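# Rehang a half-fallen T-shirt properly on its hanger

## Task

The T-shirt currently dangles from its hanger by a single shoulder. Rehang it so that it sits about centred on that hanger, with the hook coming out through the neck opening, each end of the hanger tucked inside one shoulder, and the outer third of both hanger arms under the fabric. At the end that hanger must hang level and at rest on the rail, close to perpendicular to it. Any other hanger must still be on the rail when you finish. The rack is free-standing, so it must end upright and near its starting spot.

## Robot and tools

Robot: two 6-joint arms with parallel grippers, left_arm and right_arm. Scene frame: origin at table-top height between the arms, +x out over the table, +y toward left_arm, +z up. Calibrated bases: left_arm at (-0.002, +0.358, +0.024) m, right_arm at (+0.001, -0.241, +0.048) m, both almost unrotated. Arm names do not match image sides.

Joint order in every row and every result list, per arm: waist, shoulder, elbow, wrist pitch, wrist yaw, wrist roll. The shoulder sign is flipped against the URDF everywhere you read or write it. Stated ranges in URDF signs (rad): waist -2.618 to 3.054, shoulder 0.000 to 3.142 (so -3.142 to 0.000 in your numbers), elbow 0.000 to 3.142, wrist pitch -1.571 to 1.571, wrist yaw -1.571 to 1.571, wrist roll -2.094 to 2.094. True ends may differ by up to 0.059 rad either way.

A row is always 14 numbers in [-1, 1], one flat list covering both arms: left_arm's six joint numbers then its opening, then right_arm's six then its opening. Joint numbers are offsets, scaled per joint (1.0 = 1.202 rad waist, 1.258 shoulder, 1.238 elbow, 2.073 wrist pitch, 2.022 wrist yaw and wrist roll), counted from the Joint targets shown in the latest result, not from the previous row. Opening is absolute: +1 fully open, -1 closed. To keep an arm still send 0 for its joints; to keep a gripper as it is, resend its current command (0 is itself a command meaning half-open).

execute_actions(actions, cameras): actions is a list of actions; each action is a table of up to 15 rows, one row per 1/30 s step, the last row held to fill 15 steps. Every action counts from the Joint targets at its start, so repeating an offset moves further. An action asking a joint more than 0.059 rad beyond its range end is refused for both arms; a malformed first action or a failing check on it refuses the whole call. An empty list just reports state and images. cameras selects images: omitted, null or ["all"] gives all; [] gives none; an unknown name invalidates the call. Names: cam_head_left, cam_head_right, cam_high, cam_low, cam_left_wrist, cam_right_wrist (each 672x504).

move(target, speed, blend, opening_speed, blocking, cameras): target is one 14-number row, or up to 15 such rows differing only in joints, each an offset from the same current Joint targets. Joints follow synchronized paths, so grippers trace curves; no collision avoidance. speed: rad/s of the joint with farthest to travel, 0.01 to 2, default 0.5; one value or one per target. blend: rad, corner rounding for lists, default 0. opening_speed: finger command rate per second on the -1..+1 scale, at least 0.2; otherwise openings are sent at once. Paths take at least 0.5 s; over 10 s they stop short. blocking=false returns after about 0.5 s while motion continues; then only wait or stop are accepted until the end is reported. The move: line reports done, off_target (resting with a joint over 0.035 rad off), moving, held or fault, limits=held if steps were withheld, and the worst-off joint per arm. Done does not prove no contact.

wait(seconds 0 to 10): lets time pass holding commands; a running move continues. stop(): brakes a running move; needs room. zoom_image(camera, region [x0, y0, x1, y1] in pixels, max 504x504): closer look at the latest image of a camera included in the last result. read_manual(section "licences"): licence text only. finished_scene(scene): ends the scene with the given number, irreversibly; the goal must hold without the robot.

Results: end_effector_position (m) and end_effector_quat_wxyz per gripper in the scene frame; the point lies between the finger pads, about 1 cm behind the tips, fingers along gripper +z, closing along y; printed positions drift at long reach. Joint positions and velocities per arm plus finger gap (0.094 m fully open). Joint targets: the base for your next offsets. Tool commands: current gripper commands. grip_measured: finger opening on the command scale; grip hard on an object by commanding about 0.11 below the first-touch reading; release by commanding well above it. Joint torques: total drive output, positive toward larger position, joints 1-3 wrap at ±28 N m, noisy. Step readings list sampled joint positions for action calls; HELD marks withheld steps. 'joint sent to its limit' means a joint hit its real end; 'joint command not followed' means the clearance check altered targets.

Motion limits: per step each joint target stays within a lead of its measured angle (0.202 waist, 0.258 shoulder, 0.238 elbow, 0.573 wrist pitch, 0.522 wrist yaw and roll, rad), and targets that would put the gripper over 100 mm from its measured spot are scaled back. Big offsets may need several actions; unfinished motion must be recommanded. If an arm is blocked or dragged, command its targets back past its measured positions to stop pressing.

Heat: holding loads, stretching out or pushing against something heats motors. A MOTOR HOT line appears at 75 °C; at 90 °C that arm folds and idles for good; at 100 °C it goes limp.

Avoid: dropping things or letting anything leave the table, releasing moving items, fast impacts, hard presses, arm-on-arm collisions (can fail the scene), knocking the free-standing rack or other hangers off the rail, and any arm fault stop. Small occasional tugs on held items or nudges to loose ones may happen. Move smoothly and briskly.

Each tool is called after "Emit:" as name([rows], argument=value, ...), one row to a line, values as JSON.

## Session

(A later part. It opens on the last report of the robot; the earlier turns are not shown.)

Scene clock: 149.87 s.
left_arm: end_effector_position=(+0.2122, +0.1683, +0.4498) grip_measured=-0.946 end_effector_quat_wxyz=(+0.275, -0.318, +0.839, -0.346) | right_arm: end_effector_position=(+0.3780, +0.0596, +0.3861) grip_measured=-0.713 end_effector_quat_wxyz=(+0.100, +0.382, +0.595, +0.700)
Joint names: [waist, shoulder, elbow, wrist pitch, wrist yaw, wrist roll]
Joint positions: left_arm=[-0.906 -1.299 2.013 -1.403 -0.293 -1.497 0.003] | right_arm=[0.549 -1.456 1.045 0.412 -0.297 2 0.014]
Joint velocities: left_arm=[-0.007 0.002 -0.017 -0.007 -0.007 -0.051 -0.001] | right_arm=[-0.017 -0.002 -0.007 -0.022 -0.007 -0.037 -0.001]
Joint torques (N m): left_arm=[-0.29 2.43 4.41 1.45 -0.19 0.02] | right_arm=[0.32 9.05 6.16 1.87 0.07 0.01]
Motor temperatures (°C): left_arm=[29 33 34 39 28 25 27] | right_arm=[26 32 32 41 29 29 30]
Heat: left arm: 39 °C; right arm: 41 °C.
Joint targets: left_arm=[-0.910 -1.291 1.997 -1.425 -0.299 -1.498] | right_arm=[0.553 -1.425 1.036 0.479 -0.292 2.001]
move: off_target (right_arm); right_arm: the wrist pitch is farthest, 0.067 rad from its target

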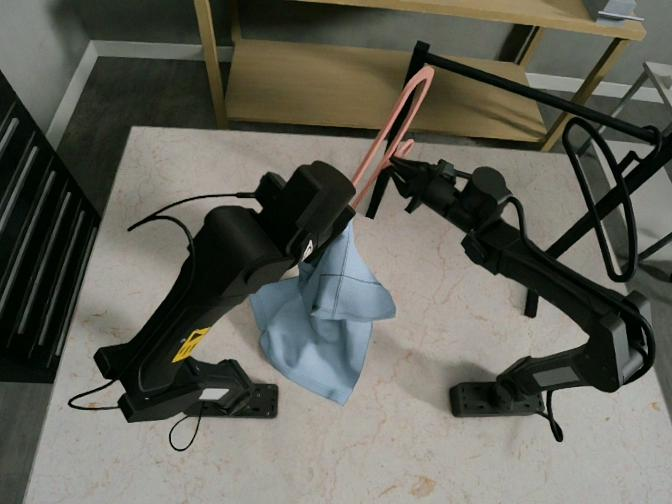

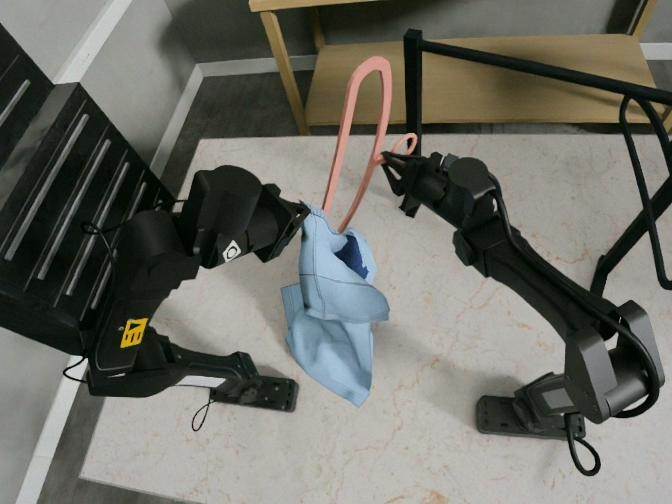

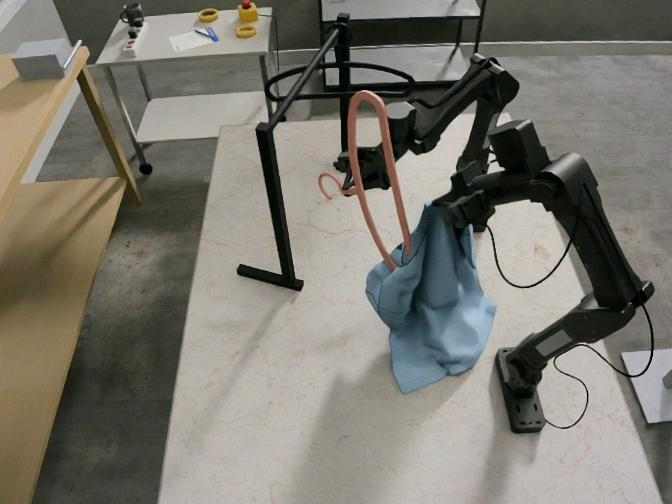

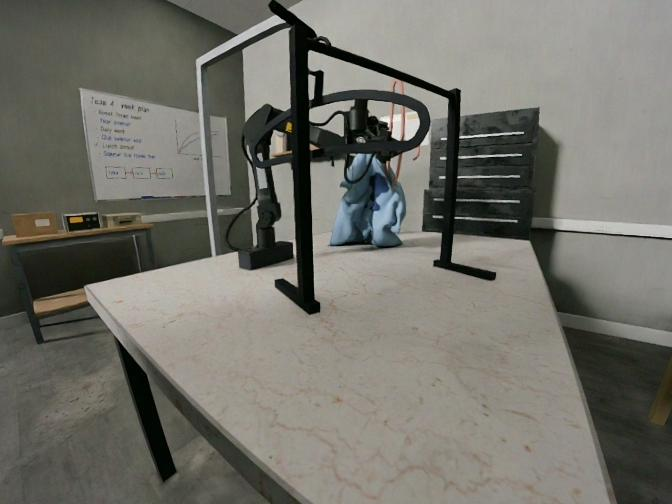

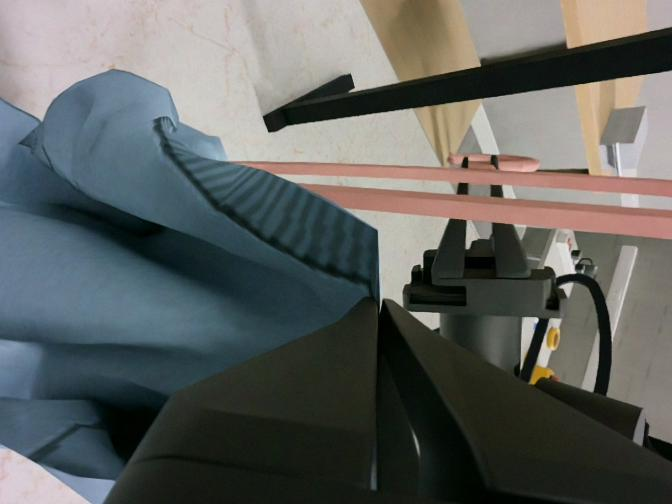

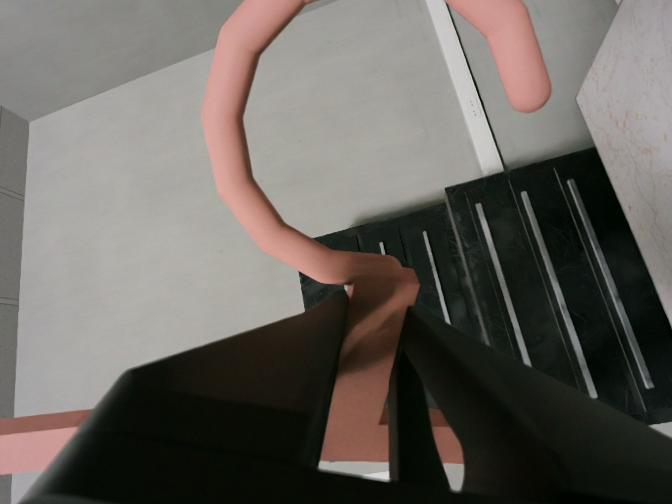

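Emit:
move(target=[0,0,0,0,0,0,-0.95,0.02,0,-0.2,0.115,0.012,0,-1], speed=0.3)

Emit:
zoom_image(camera="cam_low", region=[360, 130, 420, 190])

Emit:
zoom_image(camera="cam_head_right", region=[290, 190, 390, 290])

Emit:
zoom_image(camera="cam_high", region=[350, 190, 470, 310])

Scene clock: 151.70 s.
left_arm: end_effector_position=(+0.2103, +0.1707, +0.4462) grip_measured=-0.946 end_effector_quat_wxyz=(+0.272, -0.318, +0.843, -0.338) | right_arm: end_effector_position=(+0.3593, +0.0561, +0.3355) grip_measured=-0.713 end_effector_quat_wxyz=(+0.094, +0.380, +0.584, +0.711)
Joint names: [waist, shoulder, elbow, wrist pitch, wrist yaw, wrist roll]
Joint positions: left_arm=[-0.906 -1.299 2.013 -1.423 -0.293 -1.497 0.003] | right_arm=[0.571 -1.456 0.805 0.682 -0.279 2.025 0.014]
Joint velocities: left_arm=[-0.002 -0.002 -0.002 0.022 -0.022 -0.007 0.001] | right_arm=[0.017 0.012 -0.002 -0.066 -0.022 -0.022 -0.001]
Joint torques (N m): left_arm=[-0.32 2.51 4.53 1.65 -0.19 -0.03] | right_arm=[0.43 8.65 5.34 1.59 0.08 -0.23]
Motor temperatures (°C): left_arm=[29 33 34 39 28 25 27] | right_arm=[26 32 32 41 29 29 30]
Heat: left arm: 39 °C; right arm: 41 °C.
Joint targets: left_arm=[-0.910 -1.291 1.997 -1.425 -0.299 -1.498] | right_arm=[0.577 -1.425 0.789 0.717 -0.268 2.001]
move: off_target (right_arm); right_arm: the wrist pitch is farthest, 0.036 rad from its target

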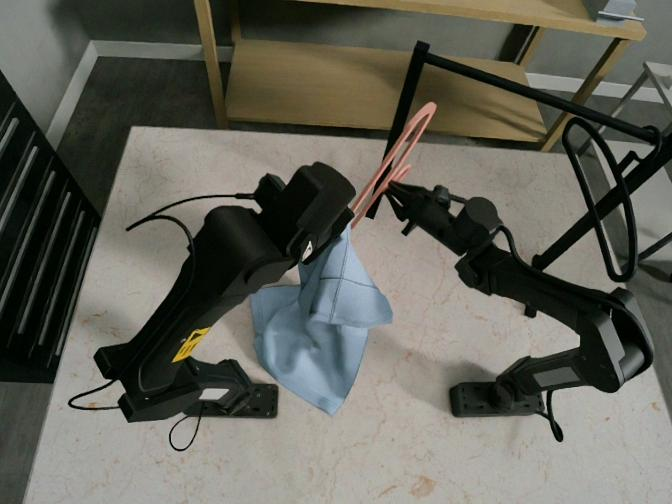

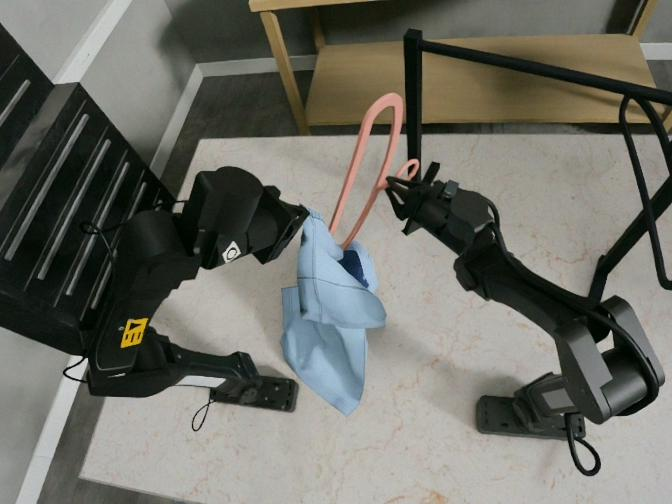

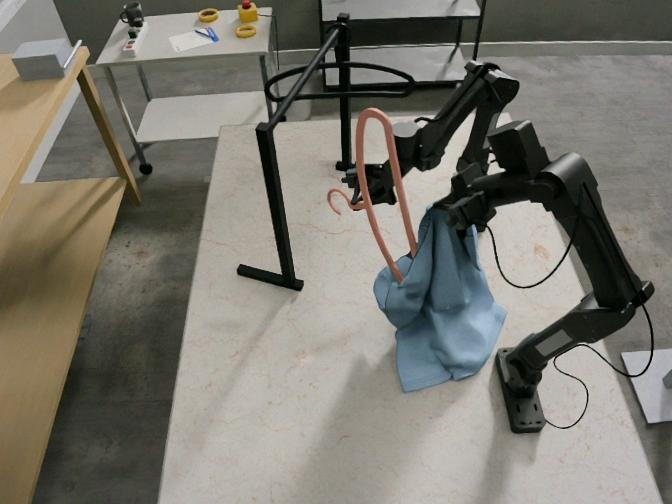

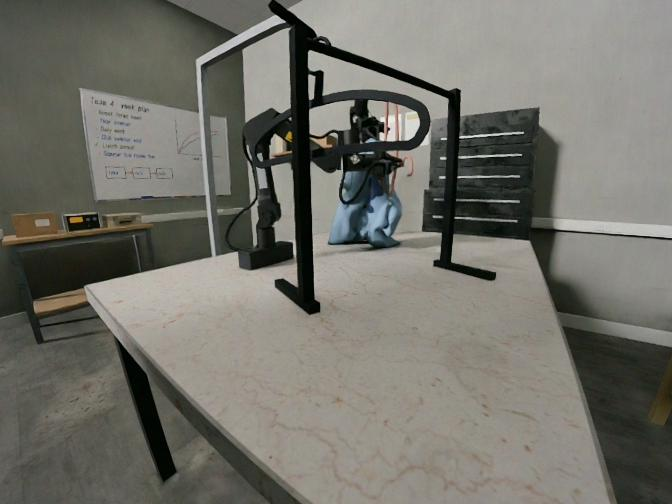

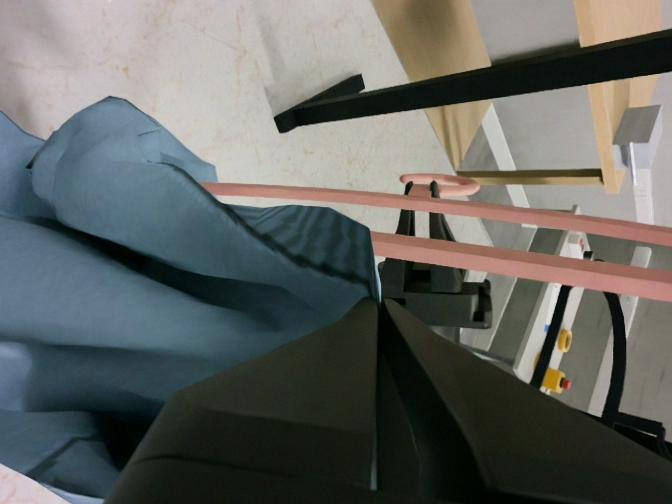

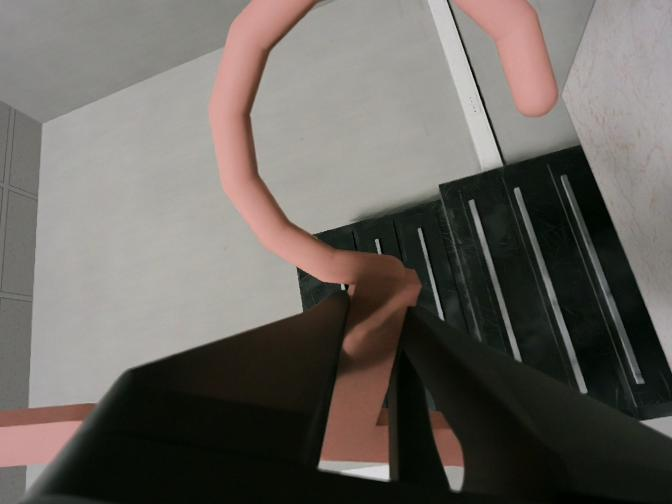

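Scaled by 8.400 from the camera's 672x504 image, which has a finer 960x720 frame.

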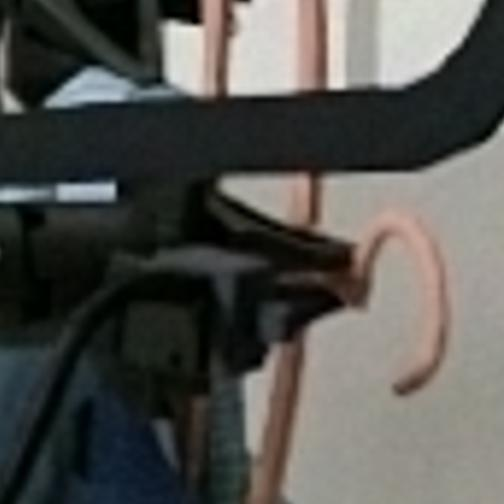

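Scaled by 5.040 from the camera's 672x504 image, which has a finer 960x720 frame.

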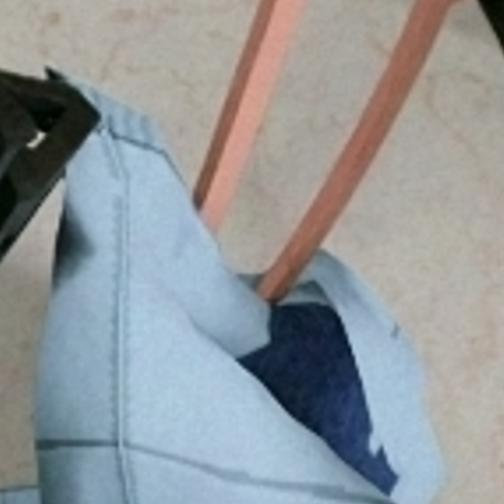

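Scaled by 4.200 from the camera's 672x504 image, which has a finer 960x720 frame.

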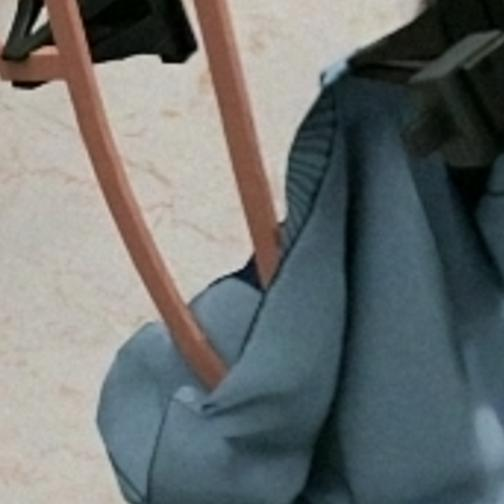

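Emit:
move(target=[0,0,0,0,0,0,-0.95,0,0,0,0,0,-0.198,-1], speed=0.4)

Emit:
zoom_image(camera="cam_low", region=[350, 120, 420, 190])

Emit:
zoom_image(camera="cam_head_right", region=[290, 190, 390, 290])

Emit:
zoom_image(camera="cam_high", region=[350, 190, 470, 310])

Scene clock: 154.07 s.
left_arm: end_effector_position=(+0.2092, +0.1722, +0.4414) grip_measured=-0.946 end_effector_quat_wxyz=(+0.269, -0.318, +0.847, -0.329) | right_arm: end_effector_position=(+0.3554, +0.0561, +0.3512) grip_measured=-0.712 end_effector_quat_wxyz=(+0.226, +0.258, +0.627, +0.700)
Joint names: [waist, shoulder, elbow, wrist pitch, wrist yaw, wrist roll]
Joint positions: left_arm=[-0.906 -1.299 2.006 -1.437 -0.293 -1.497 0.003] | right_arm=[0.576 -1.442 0.805 0.722 -0.279 1.672 0.014]
Joint velocities: left_arm=[-0.012 0.002 -0.017 -0.037 -0.066 -0.037 -0.001] | right_arm=[-0.007 -0.017 -0.002 -0.051 0.037 0.051 0.001]
Joint torques (N m): left_arm=[-0.43 2.41 5.03 1.75 -0.17 -0.01] | right_arm=[0.08 7.25 5.34 1.22 0.07 -0.74]
Motor temperatures (°C): left_arm=[29 33 34 40 28 25 27] | right_arm=[26 32 32 41 29 29 30]
Heat: left arm: 40 °C; right arm: 41 °C.
Joint targets: left_arm=[-0.910 -1.291 1.997 -1.425 -0.299 -1.498] | right_arm=[0.577 -1.425 0.789 0.717 -0.268 1.601]
move: off_target (right_arm); right_arm: the wrist roll is farthest, 0.071 rad from its target

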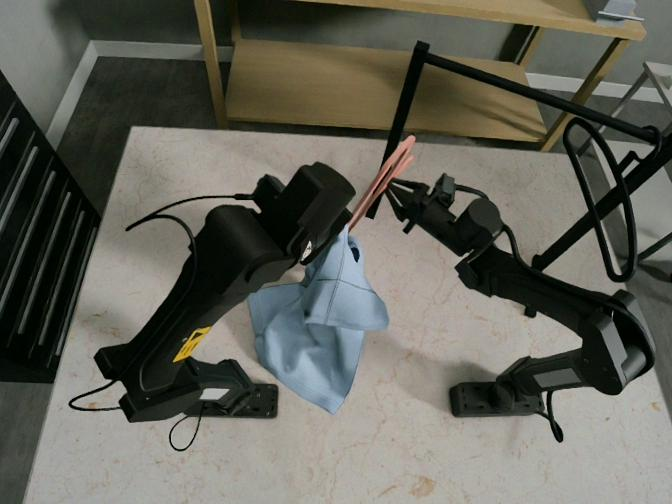

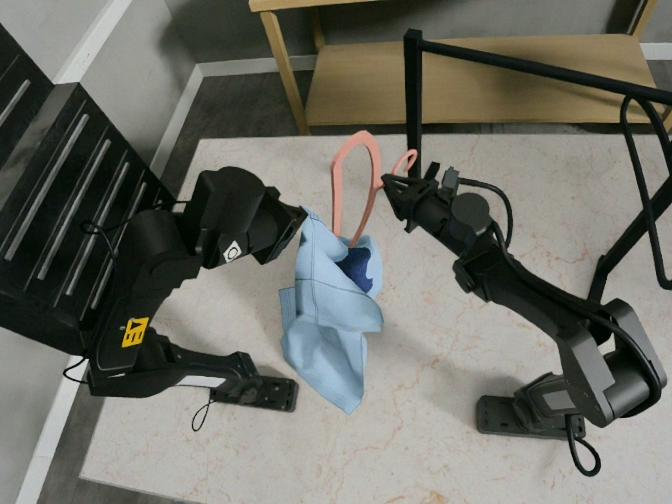

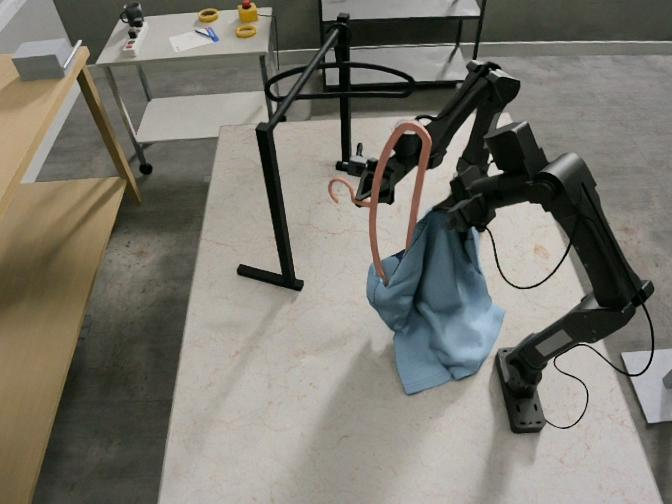

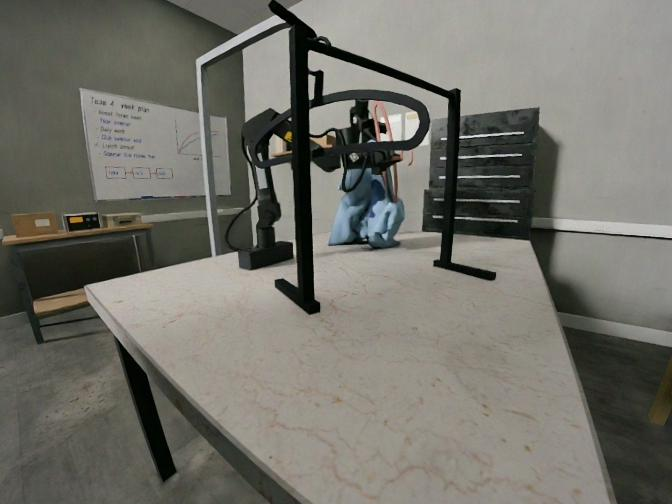

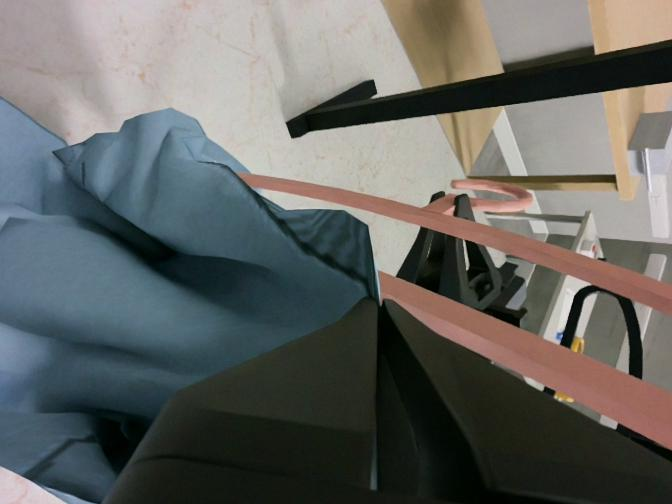

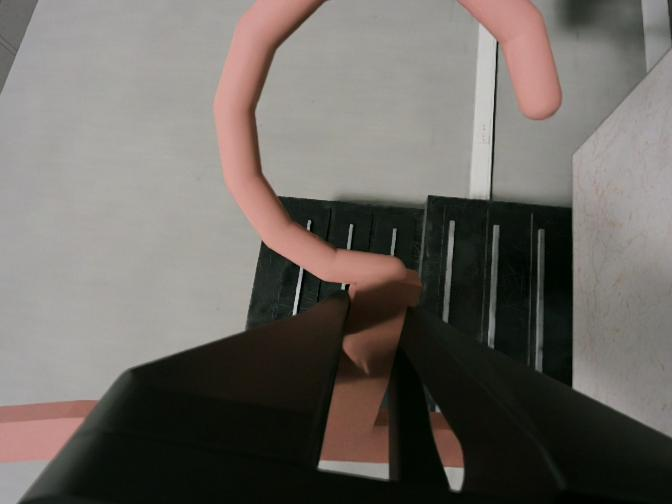

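Scaled by 7.200 from the camera's 672x504 image, which has a finer 960x720 frame.

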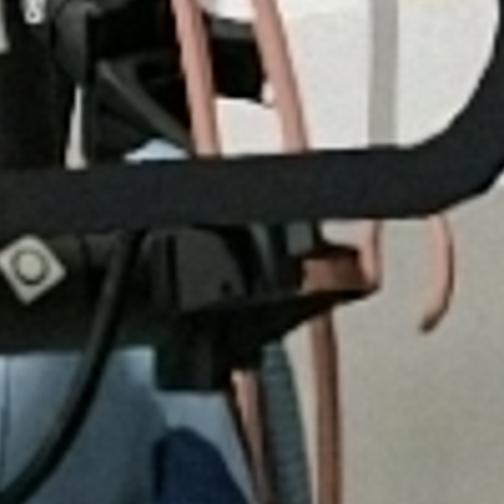

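Scaled by 5.040 from the camera's 672x504 image, which has a finer 960x720 frame.

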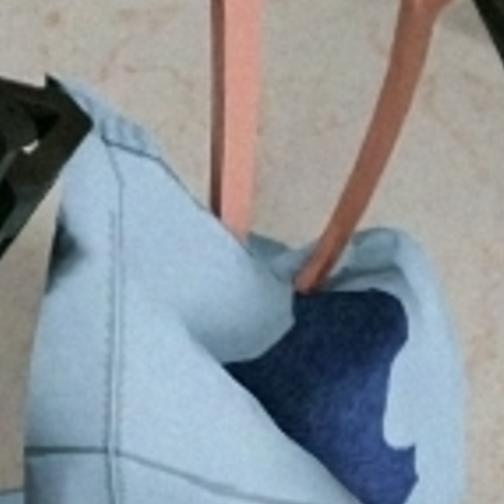

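Scaled by 4.200 from the camera's 672x504 image, which has a finer 960x720 frame.

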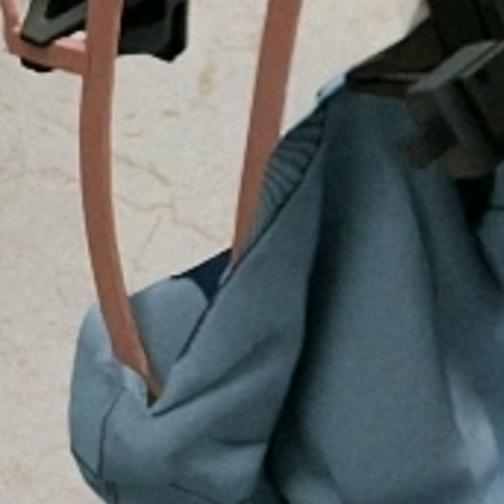

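Emit:
move(target=[0,0,0,0,0,0,-0.95,0,-0.171,-0.149,0.185,0,0.074,-1], speed=0.3)

Emit:
zoom_image(camera="cam_low", region=[350, 120, 450, 220])

Emit:
zoom_image(camera="cam_head_right", region=[290, 190, 390, 290])

Emit:
zoom_image(camera="cam_high", region=[350, 190, 470, 310])

Scene clock: 156.70 s.
left_arm: end_effector_position=(+0.2070, +0.1750, +0.4351) grip_measured=-0.946 end_effector_quat_wxyz=(+0.265, -0.318, +0.854, -0.316) | right_arm: end_effector_position=(+0.3525, +0.0542, +0.2981) grip_measured=-0.711 end_effector_quat_wxyz=(+0.189, +0.283, +0.587, +0.735)
Joint names: [waist, shoulder, elbow, wrist pitch, wrist yaw, wrist roll]
Joint positions: left_arm=[-0.906 -1.299 1.999 -1.46 -0.293 -1.497 0.003] | right_arm=[0.576 -1.613 0.632 1.139 -0.279 1.812 0.014]
Joint velocities: left_arm=[0.007 -0.012 -0.022 -0.081 -0.037 -0.007 -0.001] | right_arm=[-0.022 0.002 -0.037 -0.066 -0.007 0.051 0.001]
Joint torques (N m): left_arm=[-0.23 2.33 5.85 1.9 -0.12 -0.05] | right_arm=[0.08 4.04 3.63 0.89 0.1 -0.63]
Motor temperatures (°C): left_arm=[29 33 34 40 28 25 27] | right_arm=[26 32 32 41 29 29 30]
Heat: left arm: 40 °C; right arm: 41 °C.
Joint targets: left_arm=[-0.910 -1.291 1.997 -1.425 -0.299 -1.498] | right_arm=[0.577 -1.640 0.604 1.101 -0.268 1.751]
move: off_target (right_arm); right_arm: the wrist roll is farthest, 0.061 rad from its target

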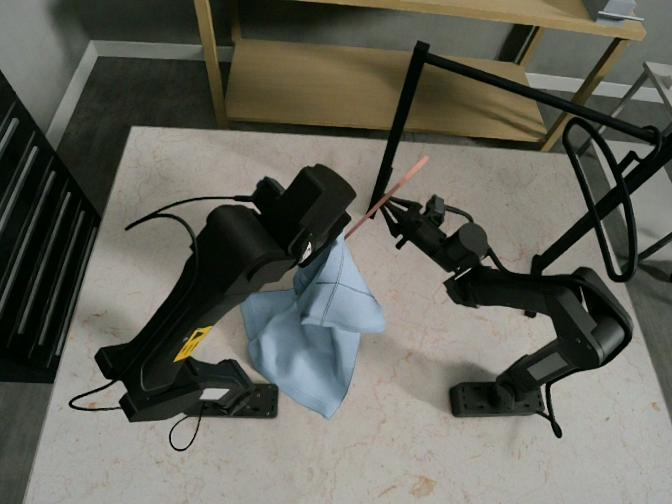

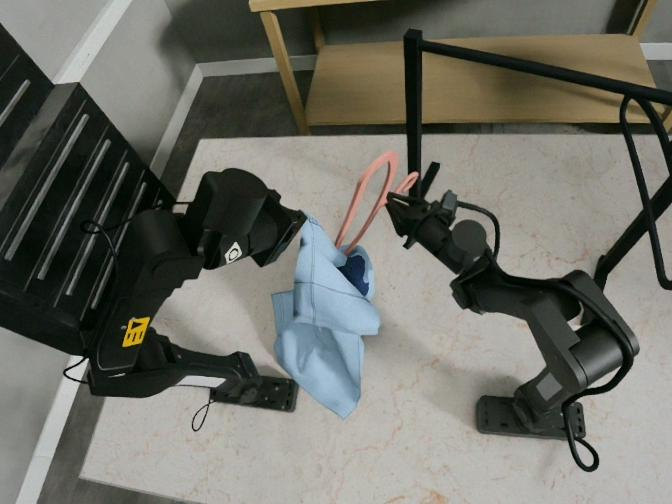

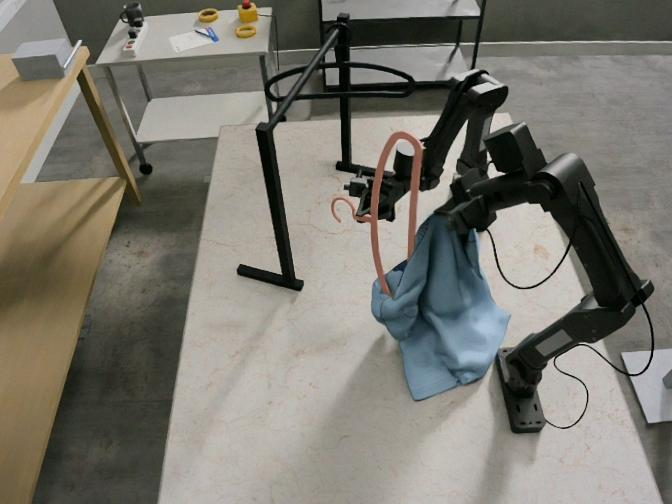

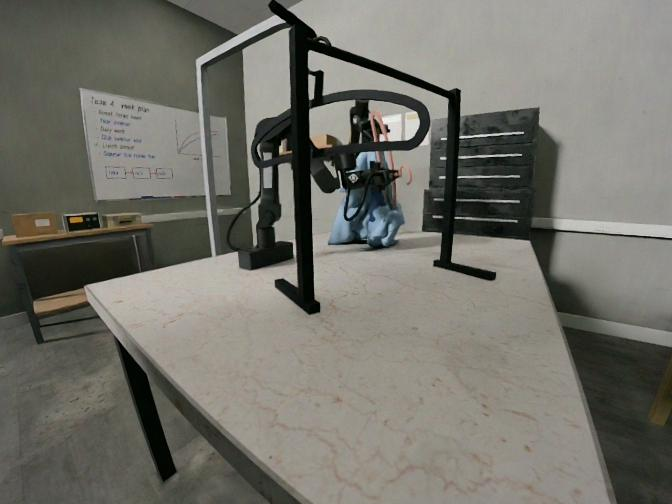

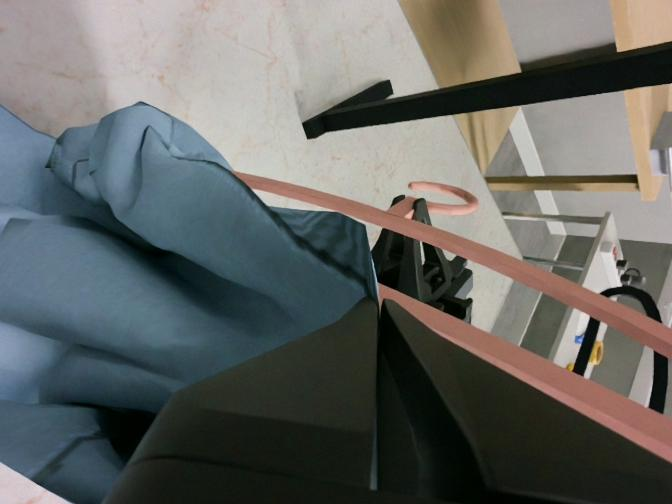

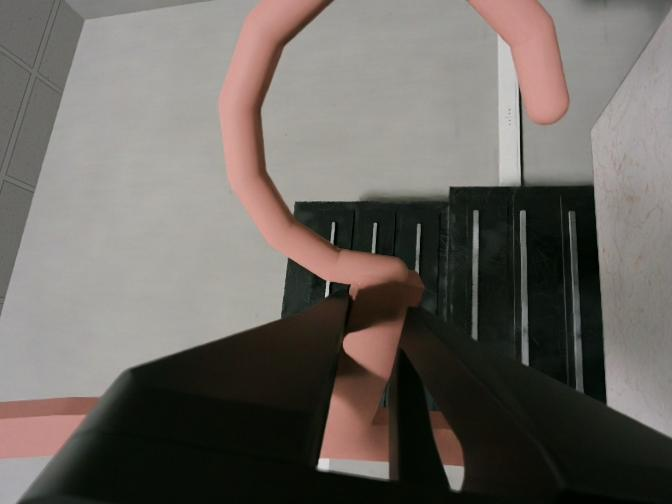

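Scaled by 5.040 from the camera's 672x504 image, which has a finer 960x720 frame.

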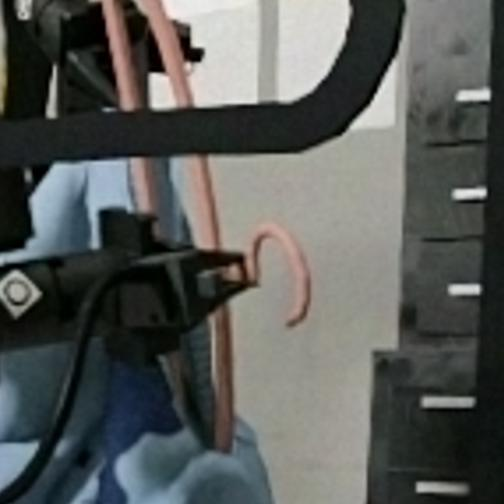

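Scaled by 5.040 from the camera's 672x504 image, which has a finer 960x720 frame.

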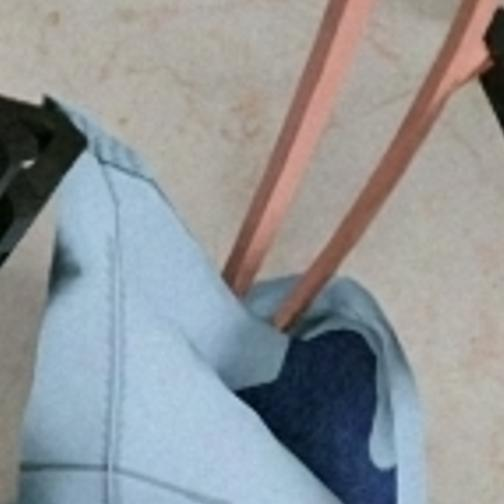

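Scaled by 4.200 from the camera's 672x504 image, which has a finer 960x720 frame.

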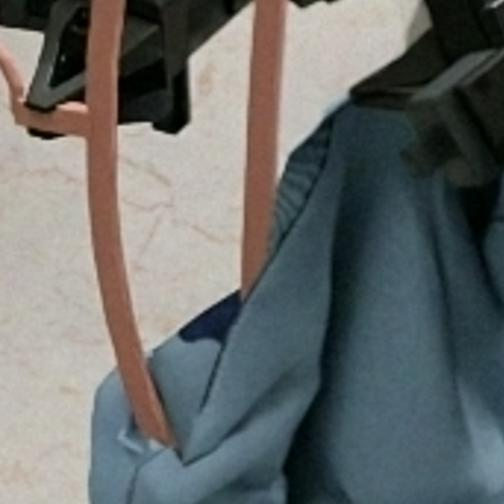

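Emit:
move([
  [0,0,0,0,0,0,-0.95,0,0.179,0.211,-0.222,0,-0.05,-1],
  [0,0,0,0,0,0,-0.95,-0.078,0.179,0.211,-0.222,-0.05,-0.174,-1],
], speed=0.35, blend=0.05)

Emit:
zoom_image(camera="cam_low", region=[350, 120, 450, 220])

Emit:
zoom_image(camera="cam_head_right", region=[290, 190, 390, 290])

Emit:
zoom_image(camera="cam_high", region=[350, 190, 470, 310])

Scene clock: 160.47 s.
left_arm: end_effector_position=(+0.2070, +0.1750, +0.4351) grip_measured=-0.946 end_effector_quat_wxyz=(+0.265, -0.318, +0.854, -0.316) | right_arm: end_effector_position=(+0.3638, +0.0406, +0.3657) grip_measured=-0.711 end_effector_quat_wxyz=(+0.288, +0.180, +0.648, +0.681)
Joint names: [waist, shoulder, elbow, wrist pitch, wrist yaw, wrist roll]
Joint positions: left_arm=[-0.906 -1.299 1.999 -1.46 -0.293 -1.497 0.003] | right_arm=[0.497 -1.429 0.84 0.691 -0.387 1.48 0.014]
Joint velocities: left_arm=[-0.012 0.017 -0.002 -0.007 0.022 0.007 -0.001] | right_arm=[-0.007 -0.007 -0.027 -0.066 0.007 -0.066 -0.001]
Joint torques (N m): left_arm=[-0.5 2.44 5.89 1.94 -0.17 -0.01] | right_arm=[-1.06 6.9 8.29 0.79 0.19 -0.82]
Motor temperatures (°C): left_arm=[29 33 34 41 28 25 27] | right_arm=[26 32 32 40 29 30 30]
Heat: left arm: 41 °C; right arm: 40 °C.
Joint targets: left_arm=[-0.910 -1.291 1.997 -1.425 -0.299 -1.498] | right_arm=[0.483 -1.415 0.865 0.640 -0.369 1.399]
move: off_target (right_arm); right_arm: the wrist roll is farthest, 0.081 rad from its target

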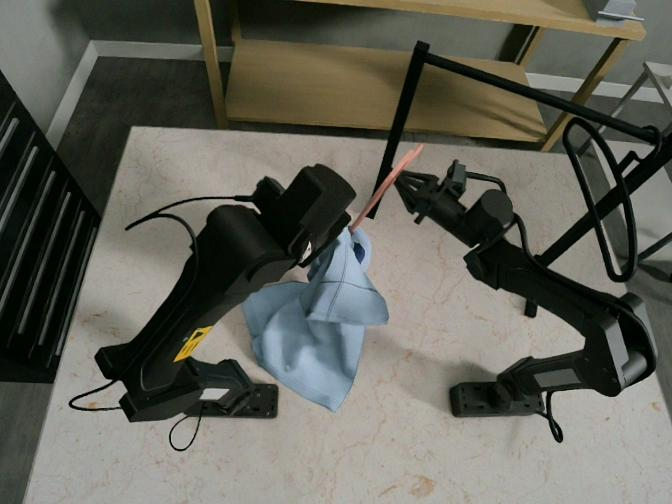

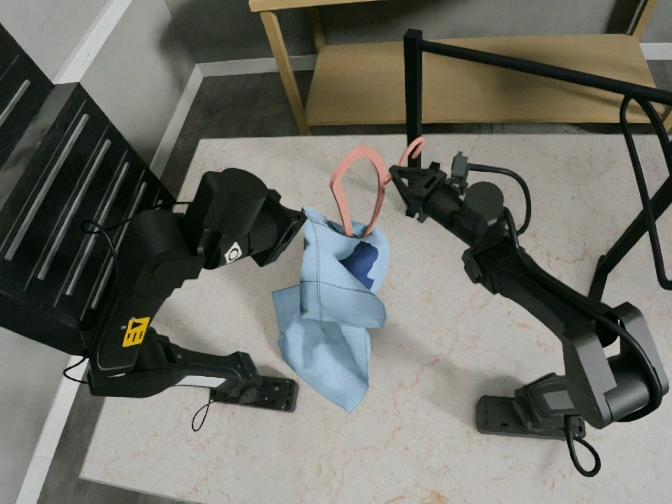

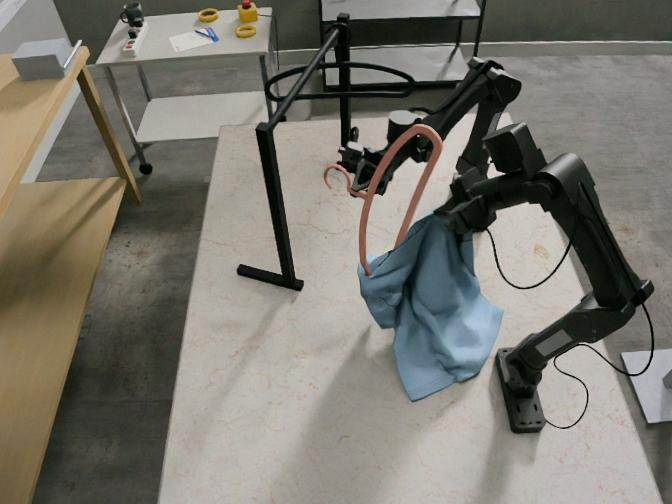

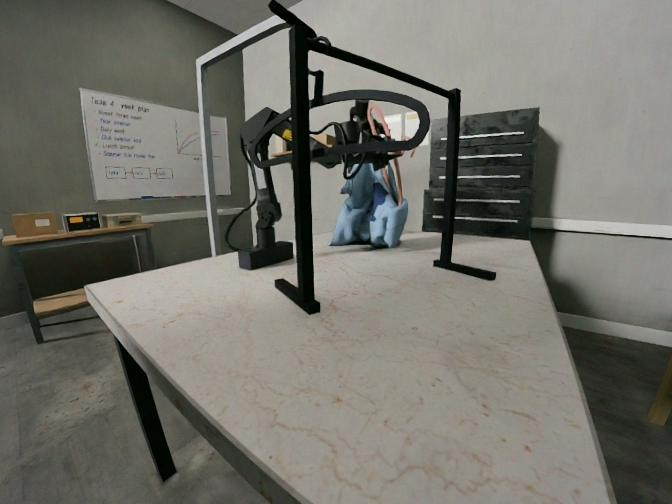

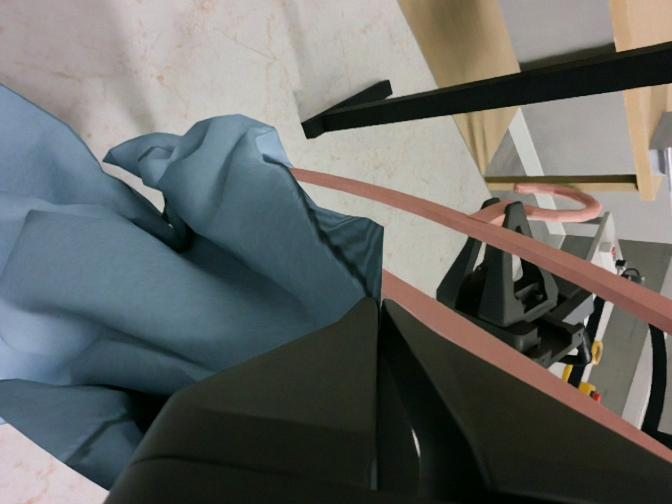

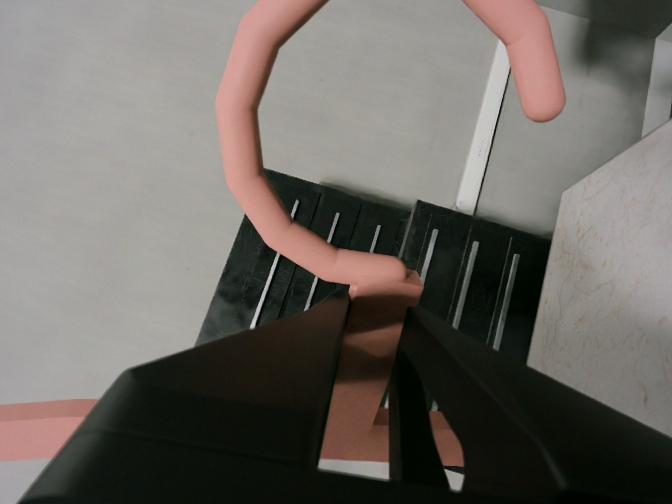

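Scaled by 5.040 from the camera's 672x504 image, which has a finer 960x720 frame.

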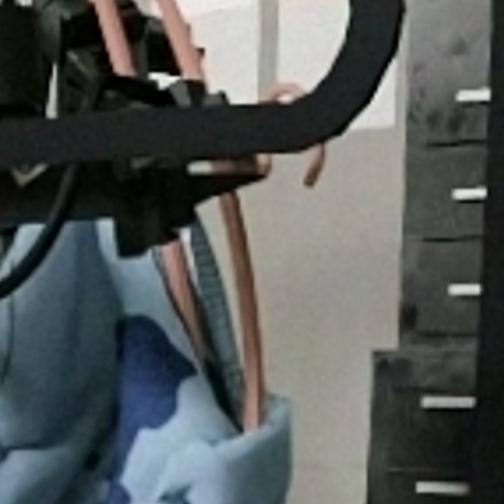

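Scaled by 5.040 from the camera's 672x504 image, which has a finer 960x720 frame.

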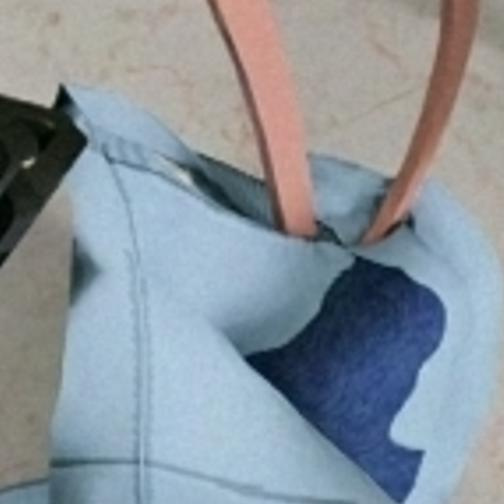

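Scaled by 4.200 from the camera's 672x504 image, which has a finer 960x720 frame.

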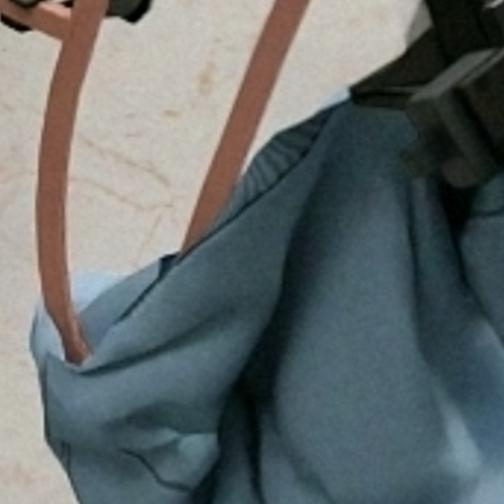

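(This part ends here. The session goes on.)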